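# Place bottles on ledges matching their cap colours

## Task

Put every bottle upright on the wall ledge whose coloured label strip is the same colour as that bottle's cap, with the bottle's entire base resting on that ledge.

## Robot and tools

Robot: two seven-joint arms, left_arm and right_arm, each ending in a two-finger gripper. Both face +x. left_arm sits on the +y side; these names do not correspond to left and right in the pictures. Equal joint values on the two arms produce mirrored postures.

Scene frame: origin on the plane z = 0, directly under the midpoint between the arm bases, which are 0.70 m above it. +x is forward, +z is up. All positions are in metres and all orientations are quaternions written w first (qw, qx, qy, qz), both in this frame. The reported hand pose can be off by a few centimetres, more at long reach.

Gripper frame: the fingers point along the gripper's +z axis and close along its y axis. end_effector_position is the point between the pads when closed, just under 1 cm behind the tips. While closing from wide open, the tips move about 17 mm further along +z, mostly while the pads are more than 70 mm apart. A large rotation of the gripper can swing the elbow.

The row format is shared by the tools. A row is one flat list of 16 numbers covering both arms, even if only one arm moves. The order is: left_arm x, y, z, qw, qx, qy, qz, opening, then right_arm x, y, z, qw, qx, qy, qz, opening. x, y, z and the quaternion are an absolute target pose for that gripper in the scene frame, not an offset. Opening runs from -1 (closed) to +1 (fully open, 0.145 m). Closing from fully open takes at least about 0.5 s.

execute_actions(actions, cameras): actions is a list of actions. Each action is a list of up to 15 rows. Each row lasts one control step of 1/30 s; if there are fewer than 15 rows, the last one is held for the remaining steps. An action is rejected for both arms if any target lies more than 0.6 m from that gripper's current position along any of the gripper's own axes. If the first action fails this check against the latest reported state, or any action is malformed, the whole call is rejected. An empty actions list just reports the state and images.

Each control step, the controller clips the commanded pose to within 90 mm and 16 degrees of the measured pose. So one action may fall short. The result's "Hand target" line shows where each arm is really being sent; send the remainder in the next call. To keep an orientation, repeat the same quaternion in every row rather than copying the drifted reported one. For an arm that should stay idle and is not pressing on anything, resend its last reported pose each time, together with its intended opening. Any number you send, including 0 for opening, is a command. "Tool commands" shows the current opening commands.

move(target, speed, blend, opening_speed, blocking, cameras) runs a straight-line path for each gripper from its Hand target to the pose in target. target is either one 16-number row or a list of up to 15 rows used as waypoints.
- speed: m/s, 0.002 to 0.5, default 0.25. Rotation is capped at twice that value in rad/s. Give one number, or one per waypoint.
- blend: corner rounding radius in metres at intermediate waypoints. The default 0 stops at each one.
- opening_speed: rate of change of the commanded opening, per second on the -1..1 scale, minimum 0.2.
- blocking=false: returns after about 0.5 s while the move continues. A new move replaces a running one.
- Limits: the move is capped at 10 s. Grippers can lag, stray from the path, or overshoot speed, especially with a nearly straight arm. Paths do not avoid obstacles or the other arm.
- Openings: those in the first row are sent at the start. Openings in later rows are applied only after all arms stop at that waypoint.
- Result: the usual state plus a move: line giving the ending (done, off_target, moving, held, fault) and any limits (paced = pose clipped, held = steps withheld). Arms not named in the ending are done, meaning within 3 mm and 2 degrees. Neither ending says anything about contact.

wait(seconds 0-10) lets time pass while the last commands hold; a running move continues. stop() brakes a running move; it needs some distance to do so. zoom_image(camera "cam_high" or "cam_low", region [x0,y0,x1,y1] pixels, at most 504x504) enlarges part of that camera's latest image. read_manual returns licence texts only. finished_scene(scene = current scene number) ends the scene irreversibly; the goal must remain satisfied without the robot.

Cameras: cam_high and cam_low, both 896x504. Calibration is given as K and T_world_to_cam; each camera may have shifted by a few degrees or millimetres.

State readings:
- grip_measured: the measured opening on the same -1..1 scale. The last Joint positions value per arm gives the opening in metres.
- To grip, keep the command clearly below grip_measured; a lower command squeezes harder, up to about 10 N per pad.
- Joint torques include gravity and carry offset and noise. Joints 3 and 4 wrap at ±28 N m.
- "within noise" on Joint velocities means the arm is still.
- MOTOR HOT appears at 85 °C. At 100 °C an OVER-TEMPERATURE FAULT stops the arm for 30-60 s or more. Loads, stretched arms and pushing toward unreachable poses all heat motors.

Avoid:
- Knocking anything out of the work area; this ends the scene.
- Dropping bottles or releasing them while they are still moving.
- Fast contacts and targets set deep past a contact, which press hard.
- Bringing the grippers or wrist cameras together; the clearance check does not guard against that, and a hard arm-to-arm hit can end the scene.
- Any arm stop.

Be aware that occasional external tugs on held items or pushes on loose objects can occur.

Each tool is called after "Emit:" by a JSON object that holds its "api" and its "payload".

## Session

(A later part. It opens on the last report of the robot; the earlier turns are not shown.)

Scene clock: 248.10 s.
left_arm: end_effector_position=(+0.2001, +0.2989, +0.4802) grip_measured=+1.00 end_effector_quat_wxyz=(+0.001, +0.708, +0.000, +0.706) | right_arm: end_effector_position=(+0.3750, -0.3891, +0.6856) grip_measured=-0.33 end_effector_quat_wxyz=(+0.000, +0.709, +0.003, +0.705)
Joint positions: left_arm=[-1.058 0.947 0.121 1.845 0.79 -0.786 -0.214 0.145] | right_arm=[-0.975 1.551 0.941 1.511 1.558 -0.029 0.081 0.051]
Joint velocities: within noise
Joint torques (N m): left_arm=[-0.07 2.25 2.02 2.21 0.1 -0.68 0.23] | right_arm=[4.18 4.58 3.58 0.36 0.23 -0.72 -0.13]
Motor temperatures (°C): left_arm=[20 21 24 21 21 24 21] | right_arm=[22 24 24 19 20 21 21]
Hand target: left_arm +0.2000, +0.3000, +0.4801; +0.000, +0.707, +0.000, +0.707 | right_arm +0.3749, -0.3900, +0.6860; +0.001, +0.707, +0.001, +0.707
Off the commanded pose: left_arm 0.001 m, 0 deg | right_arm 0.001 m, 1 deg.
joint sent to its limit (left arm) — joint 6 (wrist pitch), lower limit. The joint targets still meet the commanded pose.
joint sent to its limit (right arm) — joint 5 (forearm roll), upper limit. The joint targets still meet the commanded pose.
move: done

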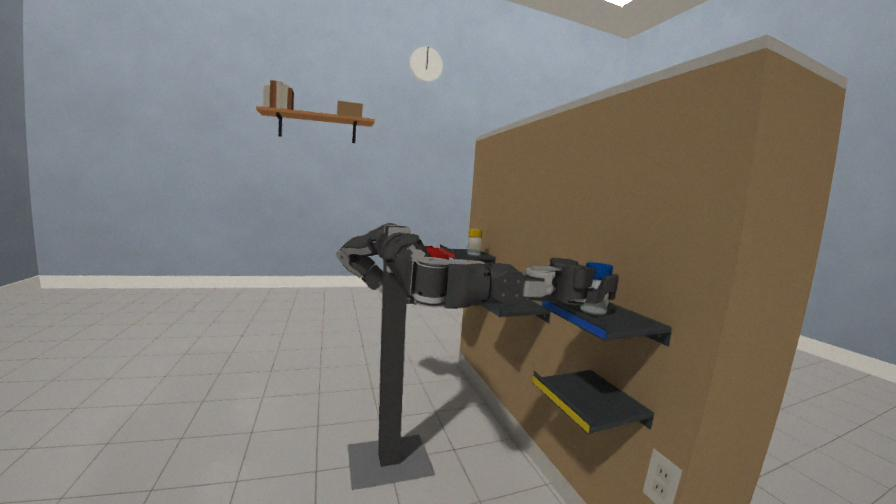

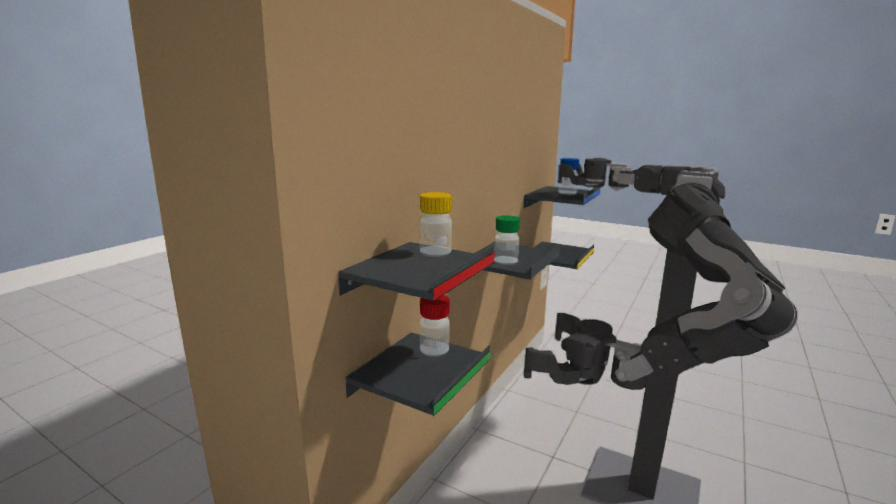

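Emit:
{"api": "move", "payload": {"target": [0.2,0.30,0.48,0,0.7071,0,0.7071,1,0.375,-0.39,0.681,0,0.7071,0,0.7071,-0.8], "speed": 0.03, "cameras": []}}

Emit:
{"api": "move", "payload": {"target": [0.2,0.30,0.48,0,0.7071,0,0.7071,1,0.375,-0.39,0.677,0,0.7071,0,0.7071,-0.8], "speed": 0.03}}

Emit:
{"api": "zoom_image", "payload": {"camera": "cam_low", "region": [500, 120, 640, 220]}}

Emit:
{"api": "zoom_image", "payload": {"camera": "cam_high", "region": [530, 220, 690, 340]}}

Scene clock: 262.47 s.
left_arm: end_effector_position=(+0.2001, +0.2989, +0.4802) grip_measured=+1.00 end_effector_quat_wxyz=(+0.001, +0.708, +0.000, +0.706) | right_arm: end_effector_position=(+0.3750, -0.3892, +0.6852) grip_measured=-0.33 end_effector_quat_wxyz=(+0.000, +0.703, +0.002, +0.712)
Joint positions: left_arm=[-1.058 0.947 0.121 1.845 0.79 -0.786 -0.214 0.145] | right_arm=[-0.928 1.551 0.878 1.51 1.56 -0.063 0.08 0.051]
Joint velocities: within noise
Joint torques (N m): left_arm=[-0.07 2.25 2.02 2.21 0.1 -0.67 0.23] | right_arm=[3.47 4.95 2.99 0.25 0.19 -0.32 -0.13]
Motor temperatures (°C): left_arm=[20 21 24 21 21 24 21] | right_arm=[22 24 24 19 20 21 21]
Hand target: left_arm +0.2000, +0.3000, +0.4801; +0.000, +0.707, +0.000, +0.707 | right_arm +0.3749, -0.3901, +0.6810; +0.001, +0.707, +0.001, +0.707
Off the commanded pose: left_arm 0.001 m, 0 deg | right_arm 0.004 m, 1 deg.
joint sent to its limit (left arm) — joint 6 (wrist pitch), lower limit. The joint targets still meet the commanded pose.
joint sent to its limit (right arm) — joint 5 (forearm roll), upper limit. The joint targets still meet the commanded pose.
move: off_target (right_arm)
No camera images: "cameras" was empty.

Scene clock: 263.37 s.
left_arm: end_effector_position=(+0.2001, +0.2989, +0.4802) grip_measured=+1.00 end_effector_quat_wxyz=(+0.001, +0.708, +0.000, +0.706) | right_arm: end_effector_position=(+0.3750, -0.3891, +0.6849) grip_measured=-0.33 end_effector_quat_wxyz=(+0.000, +0.697, +0.003, +0.717)
Joint positions: left_arm=[-1.058 0.947 0.121 1.845 0.79 -0.786 -0.214 0.145] | right_arm=[-0.868 1.551 0.807 1.509 1.561 -0.09 0.08 0.051]
Joint velocities: within noise
Joint torques (N m): left_arm=[-0.07 2.25 2.03 2.22 0.1 -0.67 0.23] | right_arm=[2.91 5.34 2.39 0.35 0.15 -0.01 -0.13]
Motor temperatures (°C): left_arm=[20 21 24 21 21 24 21] | right_arm=[22 24 24 19 20 21 21]
Hand target: left_arm +0.2000, +0.3000, +0.4801; +0.000, +0.707, +0.000, +0.707 | right_arm +0.3748, -0.3900, +0.6770; +0.001, +0.707, +0.001, +0.707
Off the commanded pose: left_arm 0.001 m, 0 deg | right_arm 0.008 m, 2 deg.
joint read past its limit (right arm) — joint 5 (forearm roll), upper limit.
joint sent to its limit (left arm) — joint 6 (wrist pitch), lower limit. The joint targets still meet the commanded pose.
joint sent to its limit (right arm) — joint 5 (forearm roll), upper limit. The joint targets still meet the commanded pose.
move: off_target (right_arm)

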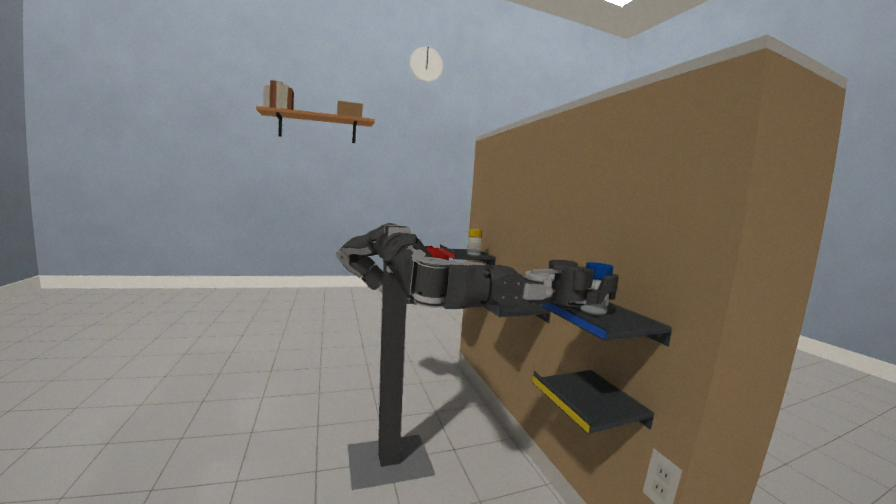

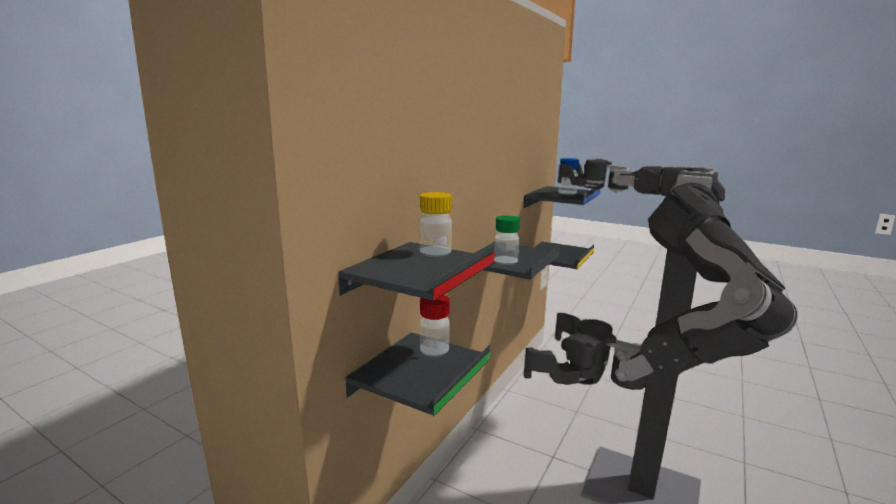

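Scaled by 3.600 from the camera's 896x504 image, which has a finer 1280x720 frame.

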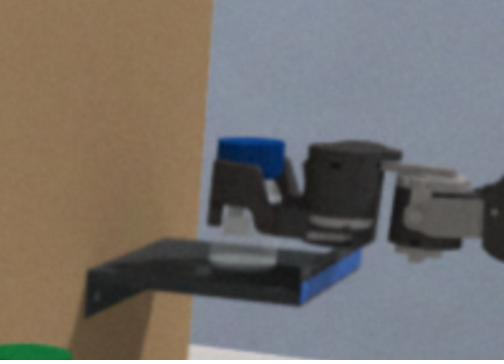

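Scaled by 3.150 from the camera's 896x504 image, which has a finer 1280x720 frame.

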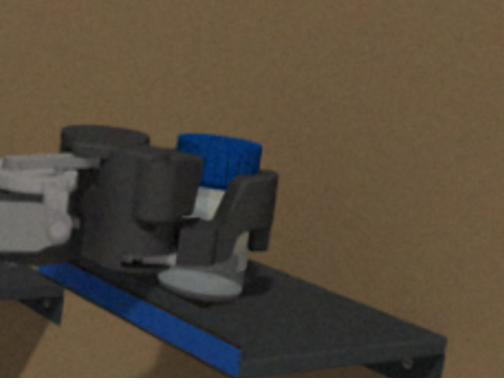

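Emit:
{"api": "move", "payload": {"target": [0.2,0.30,0.48,0,0.7071,0,0.7071,1,0.375,-0.389,0.685,0,0.7071,0,0.7071,-0.8], "cameras": []}}

Emit:
{"api": "move", "payload": {"target": [0.2,0.30,0.48,0,0.7071,0,0.7071,1,0.375,-0.389,0.685,0,0.7071,0,0.7071,0.9], "opening_speed": 0.8}}

Emit:
{"api": "move", "payload": {"target": [[0.2,0.32,0.55,0,0.7071,0,0.7071,1,0.26,-0.389,0.692,0,0.7071,0,0.7071,0.9],[0.24,0.33,0.70,0,0.7071,0,0.7071,1,0.2,-0.34,0.58,0,0.7071,0,0.7071,0.9]], "speed": 0.12}}

Emit:
{"api": "zoom_image", "payload": {"camera": "cam_low", "region": [360, 140, 660, 300]}}

Emit:
{"api": "zoom_image", "payload": {"camera": "cam_high", "region": [430, 200, 560, 320]}}

Scene clock: 285.70 s.
left_arm: end_effector_position=(+0.2001, +0.2989, +0.4802) grip_measured=+1.00 end_effector_quat_wxyz=(+0.001, +0.708, +0.000, +0.706) | right_arm: end_effector_position=(+0.3754, -0.3885, +0.6854) grip_measured=-0.33 end_effector_quat_wxyz=(-0.001, +0.706, +0.001, +0.708)
Joint positions: left_arm=[-1.058 0.947 0.121 1.845 0.79 -0.786 -0.214 0.145] | right_arm=[-0.848 1.551 0.807 1.513 1.561 -0.045 0.075 0.051]
Joint velocities: within noise
Joint torques (N m): left_arm=[-0.07 2.25 2.02 2.21 0.1 -0.67 0.23] | right_arm=[3.94 5.02 5.07 0.73 0.13 -0.26 -0.08]
Motor temperatures (°C): left_arm=[20 21 24 21 21 25 21] | right_arm=[22 24 23 19 20 20 21]
Hand target: left_arm +0.2000, +0.3000, +0.4801; +0.000, +0.707, +0.000, +0.707 | right_arm +0.3750, -0.3889, +0.6851; +0.000, +0.707, +0.000, +0.707
Off the commanded pose: left_arm 0.001 m, 0 deg | right_arm 0.001 m, 0 deg.
joint read past its limit (right arm) — joint 5 (forearm roll), upper limit.
joint sent to its limit (left arm) — joint 6 (wrist pitch), lower limit. The joint targets still meet the commanded pose.
move: done
No camera images: "cameras" was empty.

Scene clock: 288.03 s.
left_arm: end_effector_position=(+0.2001, +0.2989, +0.4802) grip_measured=+1.00 end_effector_quat_wxyz=(+0.001, +0.708, +0.000, +0.706) | right_arm: end_effector_position=(+0.3754, -0.3881, +0.6851) grip_measured=+0.90 end_effector_quat_wxyz=(-0.001, +0.707, +0.001, +0.708)
Joint positions: left_arm=[-1.058 0.947 0.121 1.845 0.79 -0.786 -0.214 0.145] | right_arm=[-0.848 1.551 0.807 1.514 1.56 -0.043 0.075 0.139]
Joint velocities: within noise
Joint torques (N m): left_arm=[-0.07 2.25 2.03 2.22 0.1 -0.67 0.23] | right_arm=[3.71 4.97 5.14 0.42 0.13 -0.3 -0.08]
Motor temperatures (°C): left_arm=[20 21 24 21 21 25 21] | right_arm=[22 24 24 19 20 20 21]
Hand target: left_arm +0.2000, +0.3000, +0.4801; +0.000, +0.707, +0.000, +0.707 | right_arm +0.3750, -0.3890, +0.6850; +0.000, +0.707, +0.000, +0.707
Off the commanded pose: left_arm 0.001 m, 0 deg | right_arm 0.001 m, 0 deg.
joint read past its limit (right arm) — joint 5 (forearm roll), upper limit.
joint sent to its limit (left arm) — joint 6 (wrist pitch), lower limit. The joint targets still meet the commanded pose.
move: done

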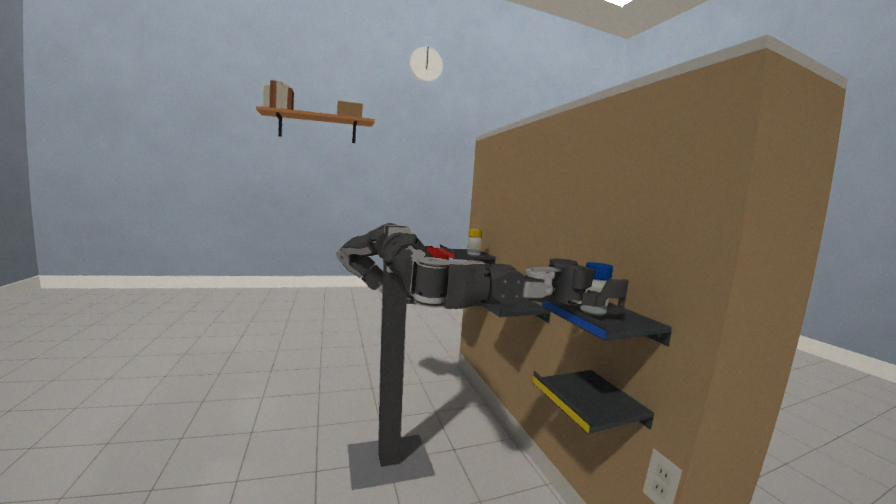

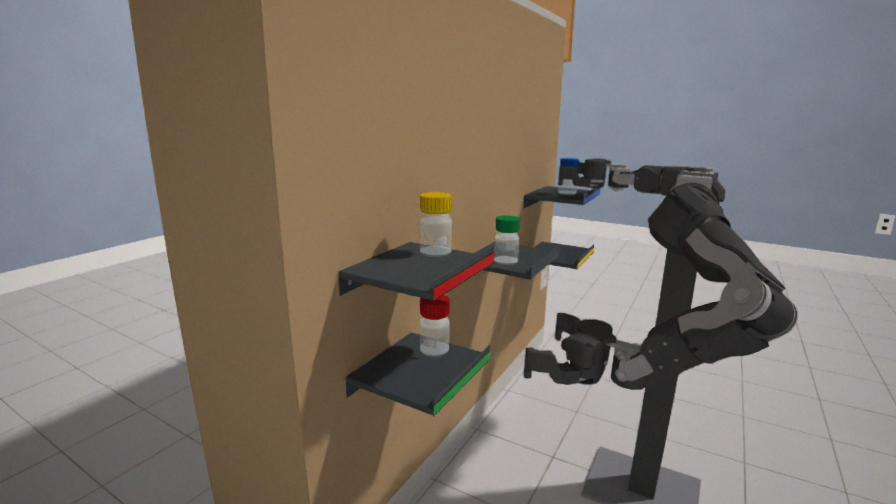

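Scene clock: 290.73 s.
left_arm: end_effector_position=(+0.2401, +0.3285, +0.7010) grip_measured=+1.00 end_effector_quat_wxyz=(+0.001, +0.705, -0.003, +0.709) | right_arm: end_effector_position=(+0.1997, -0.3410, +0.5801) grip_measured=+0.90 end_effector_quat_wxyz=(+0.001, +0.708, -0.003, +0.707)
Joint positions: left_arm=[-1.41 0.885 1.52 2.229 1.533 0.116 0.035 0.145] | right_arm=[-1.026 0.512 0.898 2.069 0.98 -0.076 0.368 0.139]
Joint velocities: within noise
Joint torques (N m): left_arm=[-0.2 1.07 2.45 0.27 0.2 -0.52 -0.05] | right_arm=[-1.07 3.18 2.76 2.39 0.27 -0.5 0.17]
Motor temperatures (°C): left_arm=[20 21 24 21 21 25 21] | right_arm=[22 24 24 19 20 20 21]
Hand target: left_arm +0.2400, +0.3300, +0.7000; +0.000, +0.707, +0.000, +0.707 | right_arm +0.2000, -0.3400, +0.5800; +0.000, +0.707, +0.000, +0.707
Off the commanded pose: left_arm 0.002 m, 1 deg | right_arm 0.001 m, 0 deg.
joint sent to its limit (left arm) — joint 1 (shoulder pitch), lower limit. The joint targets still meet the commanded pose.
move: done

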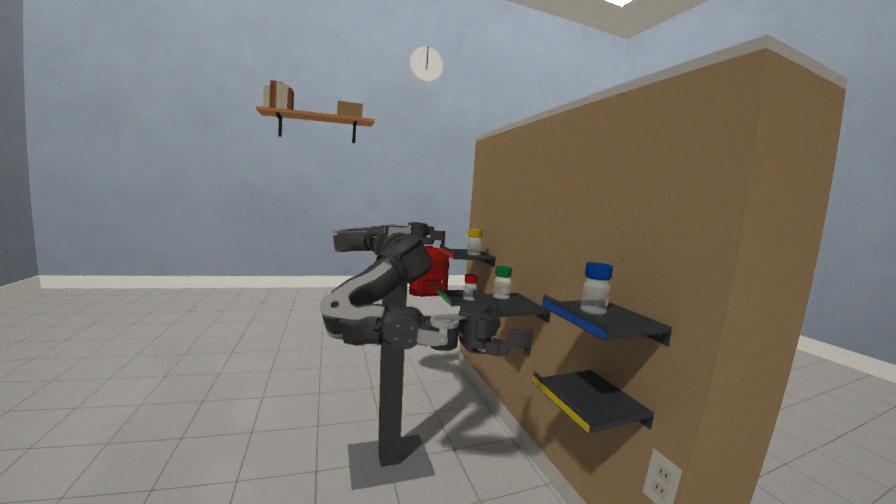

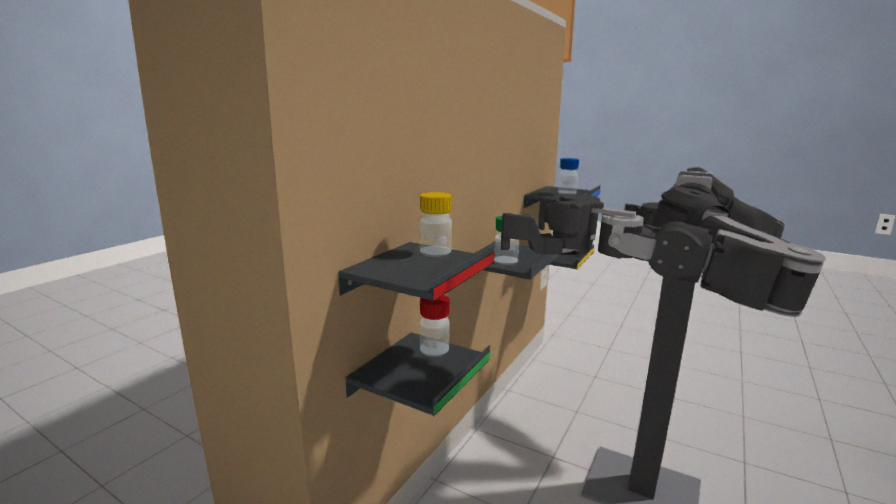

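Scaled by 1.680 from the camera's 896x504 image, which has a finer 1280x720 frame.

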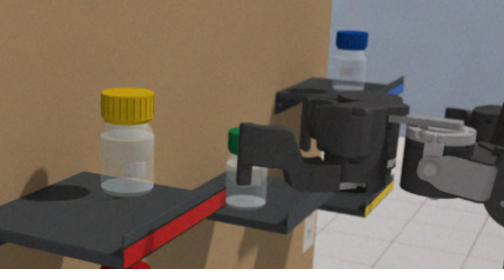

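Scaled by 3.877 from the camera's 896x504 image, which has a finer 1280x720 frame.

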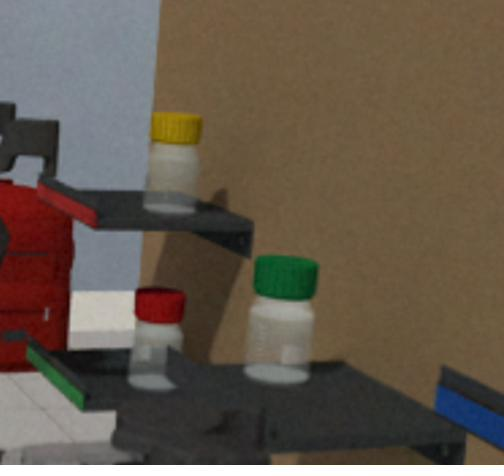

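Emit:
{"api": "move", "payload": {"target": [[0.28,0.334,0.705,0,0.7071,0,0.7071,1,0.2,-0.34,0.58,0,0.7071,0,0.7071,0.9],[0.385,0.334,0.702,0,0.7071,0,0.7071,1,0.2,-0.34,0.58,0,0.7071,0,0.7071,0.9]], "speed": [0.1,0.08]}}

Emit:
{"api": "zoom_image", "payload": {"camera": "cam_low", "region": [360, 140, 660, 300]}}

Emit:
{"api": "zoom_image", "payload": {"camera": "cam_high", "region": [430, 200, 560, 320]}}

Scene clock: 318.97 s.
left_arm: end_effector_position=(+0.3852, +0.3326, +0.7051) grip_measured=+1.00 end_effector_quat_wxyz=(+0.001, +0.704, -0.003, +0.710) | right_arm: end_effector_position=(+0.1997, -0.3410, +0.5801) grip_measured=+0.90 end_effector_quat_wxyz=(+0.001, +0.708, -0.003, +0.707)
Joint positions: left_arm=[-1.407 1.615 1.436 1.712 1.579 0.02 -0.179 0.145] | right_arm=[-1.026 0.512 0.898 2.069 0.98 -0.076 0.368 0.139]
Joint velocities: within noise
Joint torques (N m): left_arm=[4.76 1.15 2.56 -0.06 0.11 -0.68 -0.03] | right_arm=[-1.02 3.31 2.78 2.32 0.27 -0.5 0.16]
Motor temperatures (°C): left_arm=[20 21 24 21 21 24 21] | right_arm=[21 24 23 19 20 20 21]
Hand target: left_arm +0.3850, +0.3339, +0.7020; +0.000, +0.707, +0.000, +0.707 | right_arm +0.2000, -0.3400, +0.5800; +0.000, +0.707, +0.000, +0.707
Off the commanded pose: left_arm 0.003 m, 1 deg | right_arm 0.001 m, 0 deg.
joint sent to its limit (left arm) — joint 1 (shoulder pitch), lower limit. The joint targets still meet the commanded pose.
move: done

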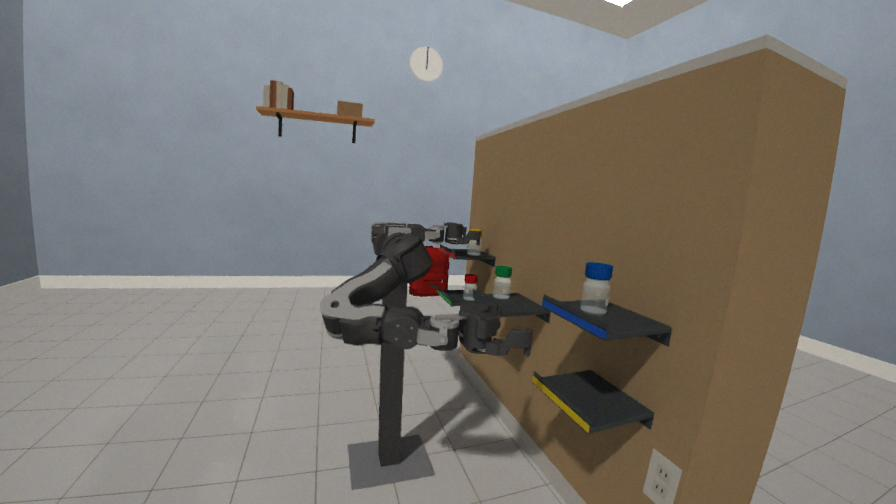

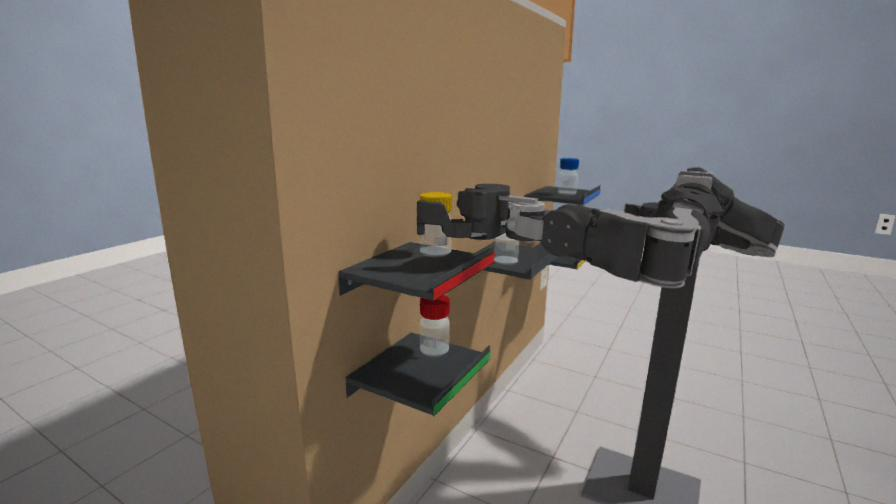

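Scaled by 1.680 from the camera's 896x504 image, which has a finer 1280x720 frame.

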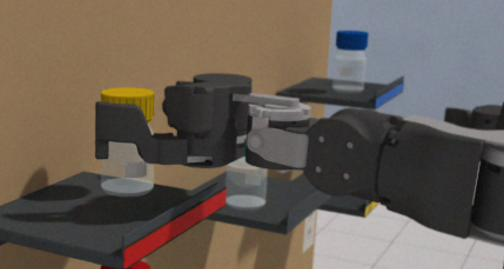

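Scaled by 3.877 from the camera's 896x504 image, which has a finer 1280x720 frame.

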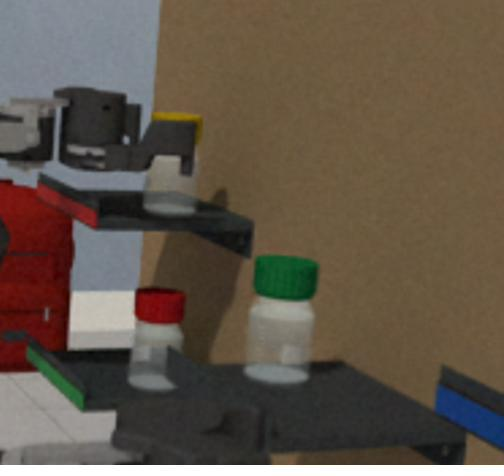

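Emit:
{"api": "move", "payload": {"target": [0.391,0.334,0.693,0,0.7071,0,0.7071,1,0.2,-0.34,0.58,0,0.7071,0,0.7071,0.9], "speed": 0.05, "cameras": []}}

Emit:
{"api": "move", "payload": {"target": [0.391,0.334,0.693,0,0.7071,0,0.7071,-0.8,0.2,-0.34,0.58,0,0.7071,0,0.7071,0.9], "opening_speed": 0.8}}

Emit:
{"api": "zoom_image", "payload": {"camera": "cam_low", "region": [360, 140, 660, 300]}}

Emit:
{"api": "zoom_image", "payload": {"camera": "cam_high", "region": [430, 200, 560, 320]}}

Scene clock: 333.67 s.
left_arm: end_effector_position=(+0.3908, +0.3337, +0.6958) grip_measured=+1.00 end_effector_quat_wxyz=(+0.001, +0.705, -0.001, +0.709) | right_arm: end_effector_position=(+0.1997, -0.3410, +0.5801) grip_measured=+0.90 end_effector_quat_wxyz=(+0.001, +0.708, -0.003, +0.707)
Joint positions: left_arm=[-1.407 1.64 1.389 1.684 1.579 -0.027 -0.179 0.145] | right_arm=[-1.026 0.512 0.898 2.069 0.98 -0.076 0.368 0.139]
Joint velocities: within noise
Joint torques (N m): left_arm=[4.95 1.67 2.66 0.05 0.06 -0.68 0.02] | right_arm=[-1.07 3.2 2.74 2.45 0.27 -0.48 0.14]
Motor temperatures (°C): left_arm=[21 21 24 21 21 25 21] | right_arm=[21 24 23 19 20 20 21]
Hand target: left_arm +0.3910, +0.3340, +0.6930; +0.000, +0.707, +0.000, +0.707 | right_arm +0.2000, -0.3400, +0.5800; +0.000, +0.707, +0.000, +0.707
Off the commanded pose: left_arm 0.003 m, 0 deg | right_arm 0.001 m, 0 deg.
joint sent to its limit (left arm) — joint 1 (shoulder pitch), lower limit. The joint targets still meet the commanded pose.
move: done
No camera images: "cameras" was empty.

Scene clock: 336.13 s.
left_arm: end_effector_position=(+0.3908, +0.3337, +0.6959) grip_measured=-0.24 end_effector_quat_wxyz=(+0.001, +0.705, -0.001, +0.710) | right_arm: end_effector_position=(+0.1997, -0.3410, +0.5801) grip_measured=+0.90 end_effector_quat_wxyz=(+0.001, +0.708, -0.003, +0.707)
Joint positions: left_arm=[-1.407 1.64 1.389 1.684 1.579 -0.027 -0.179 0.058] | right_arm=[-1.026 0.512 0.898 2.069 0.98 -0.076 0.368 0.139]
Joint velocities: within noise
Joint torques (N m): left_arm=[4.97 1.65 2.67 0.05 0.06 -0.69 0.03] | right_arm=[-1.02 3.18 2.78 2.37 0.3 -0.48 0.14]
Motor temperatures (°C): left_arm=[21 21 24 21 21 25 21] | right_arm=[21 24 23 19 20 20 21]
Hand target: left_arm +0.3910, +0.3341, +0.6930; +0.000, +0.707, +0.000, +0.707 | right_arm +0.2000, -0.3400, +0.5800; +0.000, +0.707, +0.000, +0.707
Off the commanded pose: left_arm 0.003 m, 0 deg | right_arm 0.001 m, 0 deg.
joint sent to its limit (left arm) — joint 1 (shoulder pitch), lower limit. The joint targets still meet the commanded pose.
move: done

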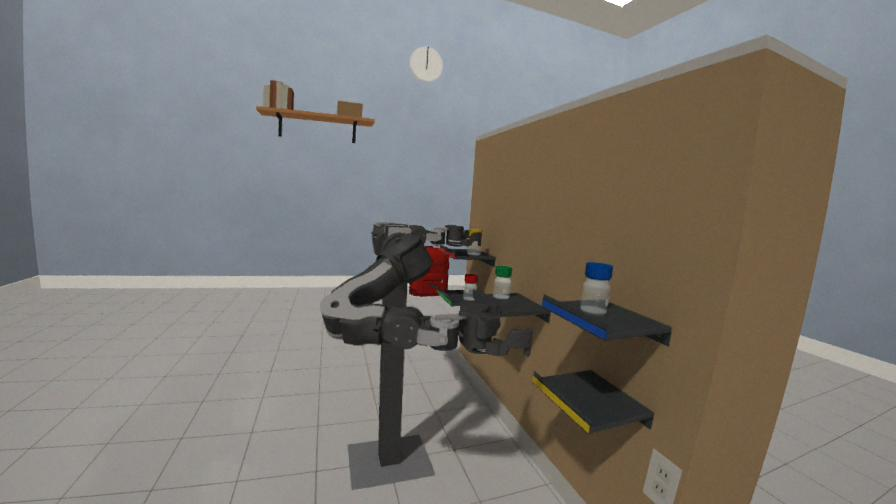

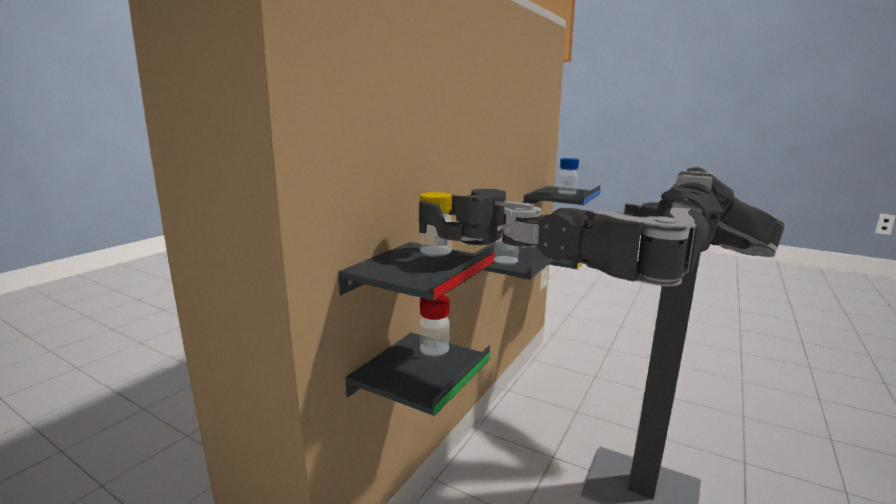

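Scaled by 1.680 from the camera's 896x504 image, which has a finer 1280x720 frame.

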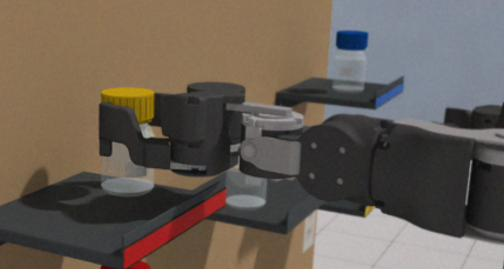

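Scaled by 3.877 from the camera's 896x504 image, which has a finer 1280x720 frame.

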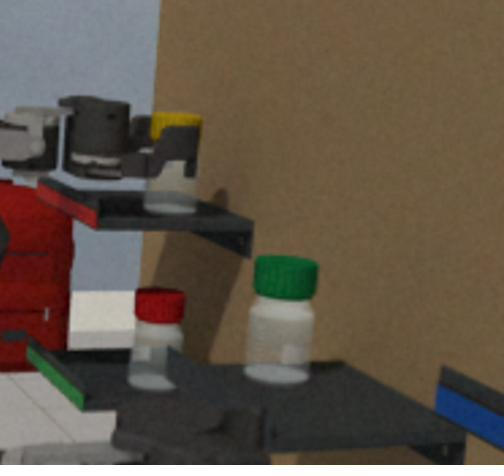

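Emit:
{"api": "move", "payload": {"target": [[0.391,0.334,0.745,0,0.7071,0,0.7071,-0.8,0.2,-0.40,0.45,0,0.7071,0,0.7071,0.9],[0.24,0.30,0.745,0,0.7071,0,0.7071,-0.8,0.2,-0.40,0.45,0,0.7071,0,0.7071,0.9],[0.24,-0.03,0.68,0,0.7071,0,0.7071,-0.8,0.2,-0.40,0.45,0,0.7071,0,0.7071,0.9]], "speed": [0.08,0.12,0.12], "blend": [0.01,0.03,0]}}

Emit:
{"api": "zoom_image", "payload": {"camera": "cam_low", "region": [440, 120, 660, 300]}}

Emit:
{"api": "zoom_image", "payload": {"camera": "cam_high", "region": [430, 200, 580, 340]}}

Scene clock: 382.63 s.
left_arm: end_effector_position=(+0.2410, -0.0308, +0.6802) grip_measured=-0.24 end_effector_quat_wxyz=(+0.284, +0.697, -0.315, +0.579) | right_arm: end_effector_position=(+0.1998, -0.4014, +0.4508) grip_measured=+0.90 end_effector_quat_wxyz=(+0.002, +0.707, -0.003, +0.707)
Joint positions: left_arm=[0.86 0.507 -0.792 2.432 1.584 0.782 -0.866 0.058] | right_arm=[-0.622 0.564 0.579 1.276 0.865 -0.454 0.722 0.139]
Joint velocities: within noise
Joint torques (N m): left_arm=[6.69 0.33 1.29 1.17 -0.1 -0.43 -0.03] | right_arm=[-0.15 5.79 2.24 2.41 0.4 -0.38 0.16]
Motor temperatures (°C): left_arm=[21 21 25 21 21 25 21] | right_arm=[21 24 23 20 20 20 21]
Hand target: left_arm +0.2413, -0.0306, +0.6799; +0.281, +0.697, -0.316, +0.579 | right_arm +0.2000, -0.4000, +0.4500; +0.000, +0.707, +0.000, +0.707
Off the commanded pose: left_arm 0.001 m, 51 deg; orientation clipped | right_arm 0.002 m, 0 deg.
joint read past its limit (left arm) — joint 4 (elbow), upper limit, where the elbow is as bent as it goes.
joint sent to its limit (left arm) — joint 4 (elbow), upper limit, where the elbow is as bent as it goes; joint 5 (forearm roll), upper limit; joint 6 (wrist pitch), upper limit. The joint targets are off in orientation, not in position.
move: off_target (left_arm); limits=paced

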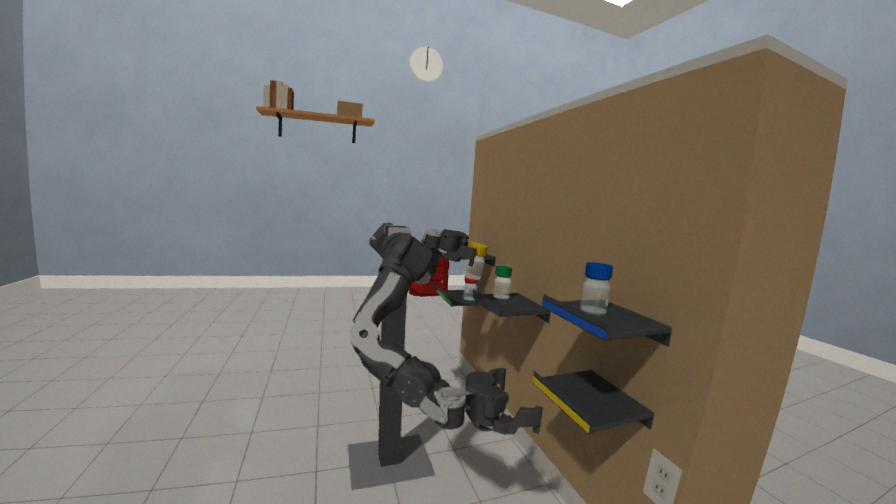

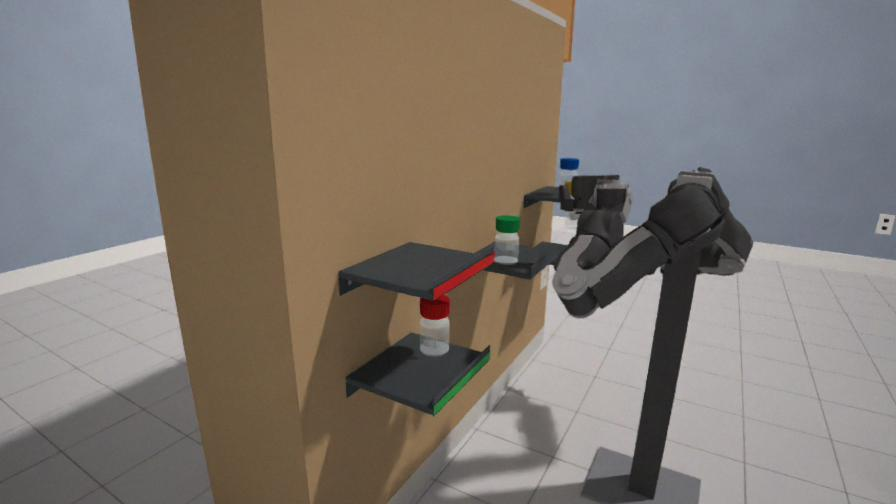

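Scaled by 2.291 from the camera's 896x504 image, which has a finer 1280x720 frame.

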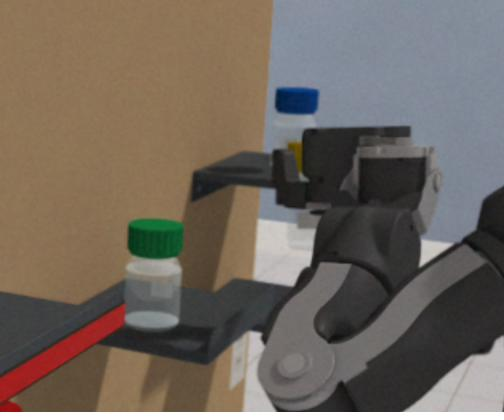

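Scaled by 3.360 from the camera's 896x504 image, which has a finer 1280x720 frame.

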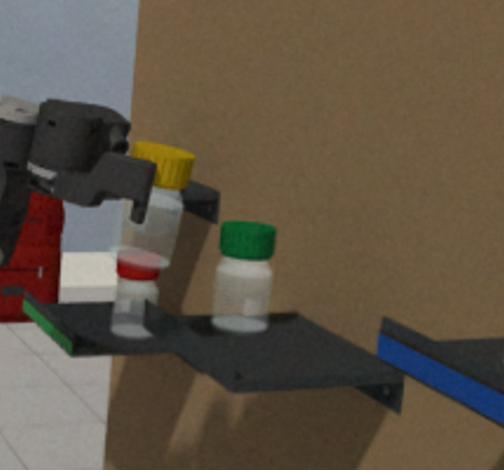

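Emit:
{"api": "move", "payload": {"target": [[0.31,-0.03,0.69,0.183,0.683,-0.183,0.683,-0.8,0.2,-0.40,0.45,0,0.7071,0,0.7071,0.9],[0.37,-0.05,0.69,0.0923,0.701,-0.0923,0.701,-0.8,0.2,-0.40,0.45,0,0.7071,0,0.7071,0.9]], "speed": 0.1}}

Emit:
{"api": "zoom_image", "payload": {"camera": "cam_low", "region": [440, 120, 660, 300]}}

Emit:
{"api": "zoom_image", "payload": {"camera": "cam_high", "region": [430, 200, 580, 340]}}

Scene clock: 399.77 s.
left_arm: end_effector_position=(+0.3697, -0.0506, +0.6884) grip_measured=-0.24 end_effector_quat_wxyz=(+0.094, +0.703, -0.096, +0.698) | right_arm: end_effector_position=(+0.1998, -0.4014, +0.4508) grip_measured=+0.90 end_effector_quat_wxyz=(+0.002, +0.707, -0.003, +0.707)
Joint positions: left_arm=[0.925 0.051 -0.946 1.827 0.964 0.625 -1.095 0.058] | right_arm=[-0.622 0.564 0.579 1.276 0.865 -0.454 0.722 0.139]
Joint velocities: within noise
Joint torques (N m): left_arm=[8.58 -2.12 1.88 2.67 -0.49 -0.53 -0.04] | right_arm=[-0.12 5.63 2.24 2.39 0.39 -0.38 0.15]
Motor temperatures (°C): left_arm=[23 21 24 21 21 25 21] | right_arm=[21 24 23 20 20 20 21]
Hand target: left_arm +0.3699, -0.0501, +0.6900; +0.092, +0.701, -0.092, +0.701 | right_arm +0.2000, -0.4000, +0.4500; +0.000, +0.707, +0.000, +0.707
Off the commanded pose: left_arm 0.002 m, 1 deg | right_arm 0.002 m, 0 deg.
move: done

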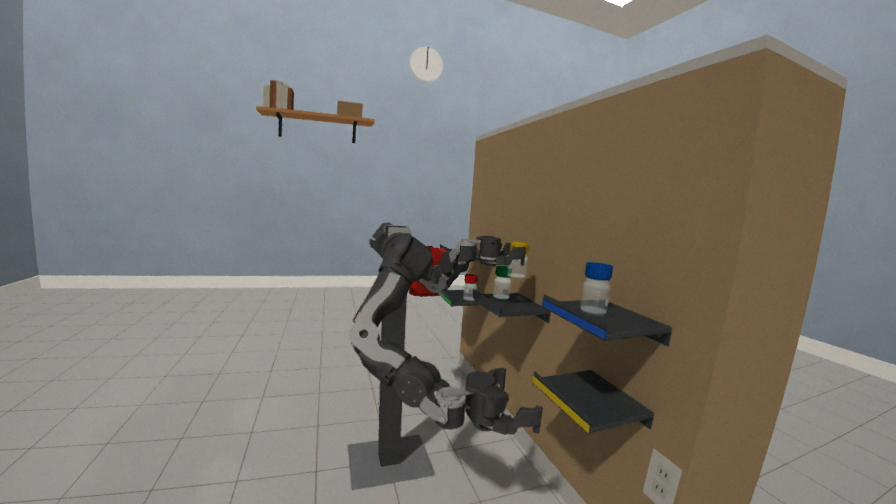

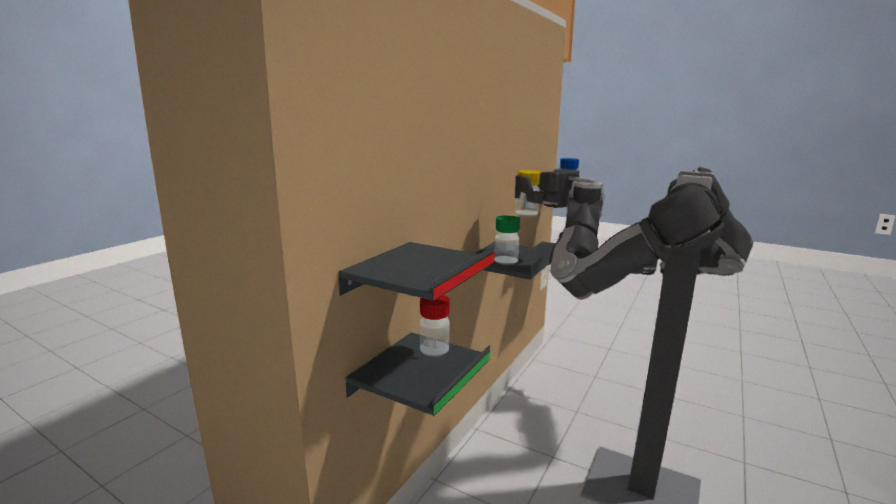

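Scaled by 2.291 from the camera's 896x504 image, which has a finer 1280x720 frame.

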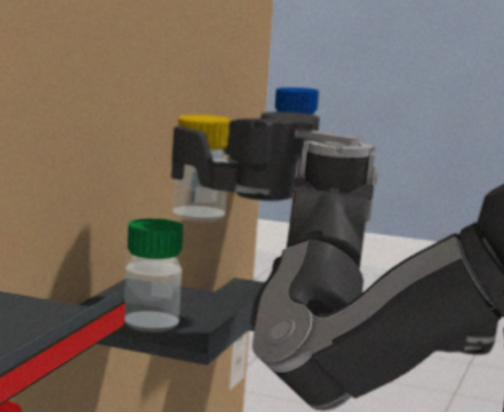

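Scaled by 3.360 from the camera's 896x504 image, which has a finer 1280x720 frame.

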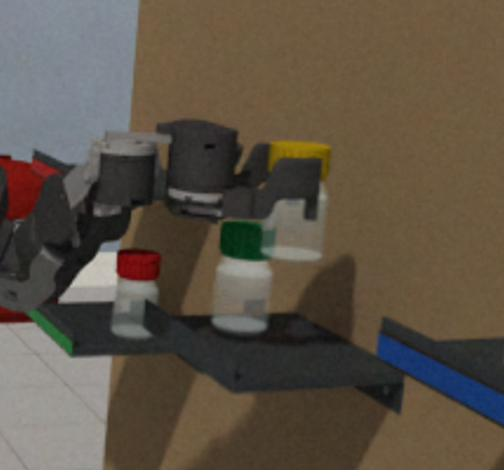

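Emit:
{"api": "move", "payload": {"target": [0.378,-0.06,0.612,0.0923,0.701,-0.0923,0.701,-0.8,0.2,-0.40,0.45,0,0.7071,0,0.7071,0.9], "speed": 0.06}}

Emit:
{"api": "zoom_image", "payload": {"camera": "cam_low", "region": [440, 120, 660, 300]}}

Emit:
{"api": "zoom_image", "payload": {"camera": "cam_high", "region": [430, 200, 580, 340]}}

Scene clock: 428.77 s.
left_arm: end_effector_position=(+0.3778, -0.0598, +0.6117) grip_measured=-0.24 end_effector_quat_wxyz=(+0.092, +0.704, -0.091, +0.699) | right_arm: end_effector_position=(+0.1998, -0.4014, +0.4508) grip_measured=+0.90 end_effector_quat_wxyz=(+0.002, +0.707, -0.003, +0.707)
Joint positions: left_arm=[0.815 0.114 -1.139 1.679 0.824 0.313 -1.012 0.058] | right_arm=[-0.622 0.564 0.579 1.276 0.865 -0.454 0.722 0.139]
Joint velocities: within noise
Joint torques (N m): left_arm=[8.27 -1.54 1.68 3.3 -0.52 -0.63 0.21] | right_arm=[-0.04 5.6 2.15 2.52 0.42 -0.38 0.18]
Motor temperatures (°C): left_arm=[25 21 24 21 22 25 21] | right_arm=[21 24 23 20 20 20 21]
Hand target: left_arm +0.3780, -0.0600, +0.6120; +0.092, +0.701, -0.092, +0.701 | right_arm +0.2000, -0.4000, +0.4500; +0.000, +0.707, +0.000, +0.707
Off the commanded pose: left_arm 0.000 m, 0 deg | right_arm 0.002 m, 0 deg.
move: done

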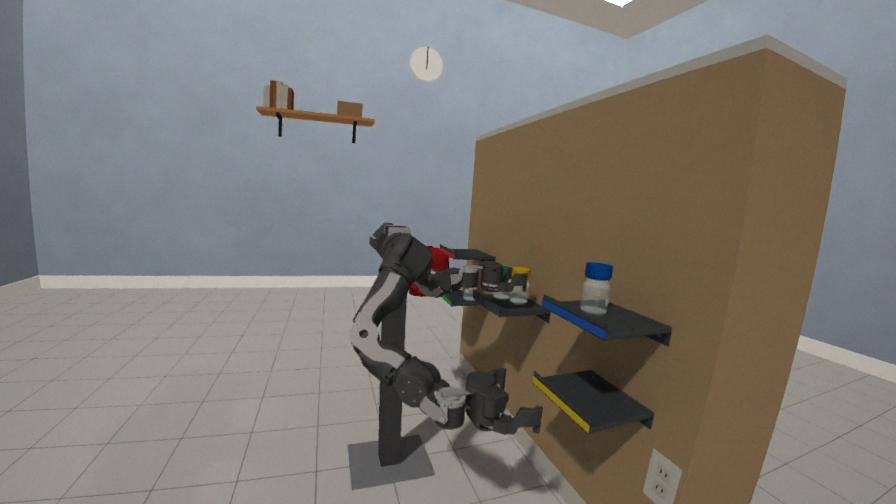

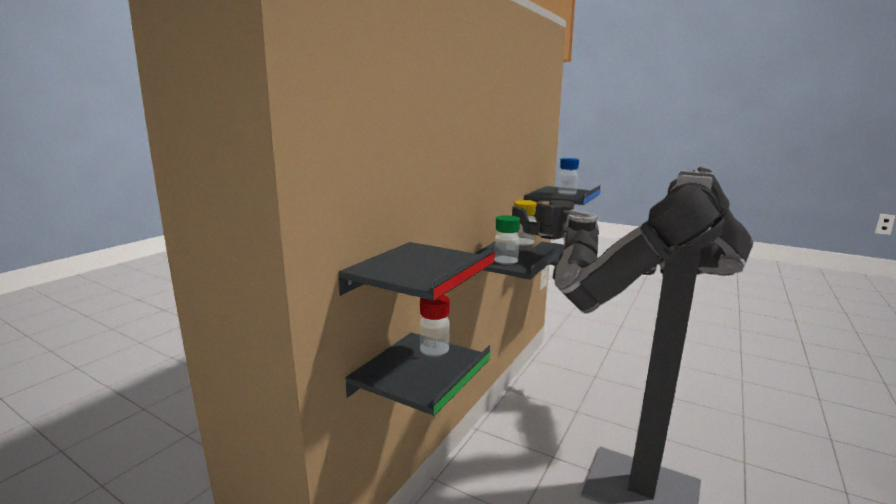

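Scaled by 2.291 from the camera's 896x504 image, which has a finer 1280x720 frame.

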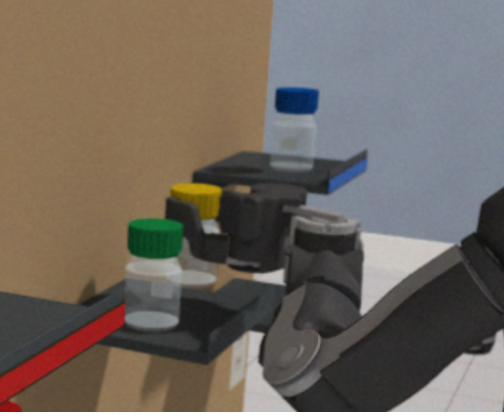

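Scaled by 3.360 from the camera's 896x504 image, which has a finer 1280x720 frame.

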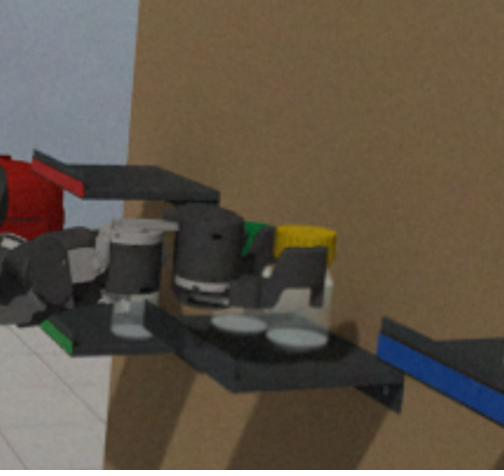

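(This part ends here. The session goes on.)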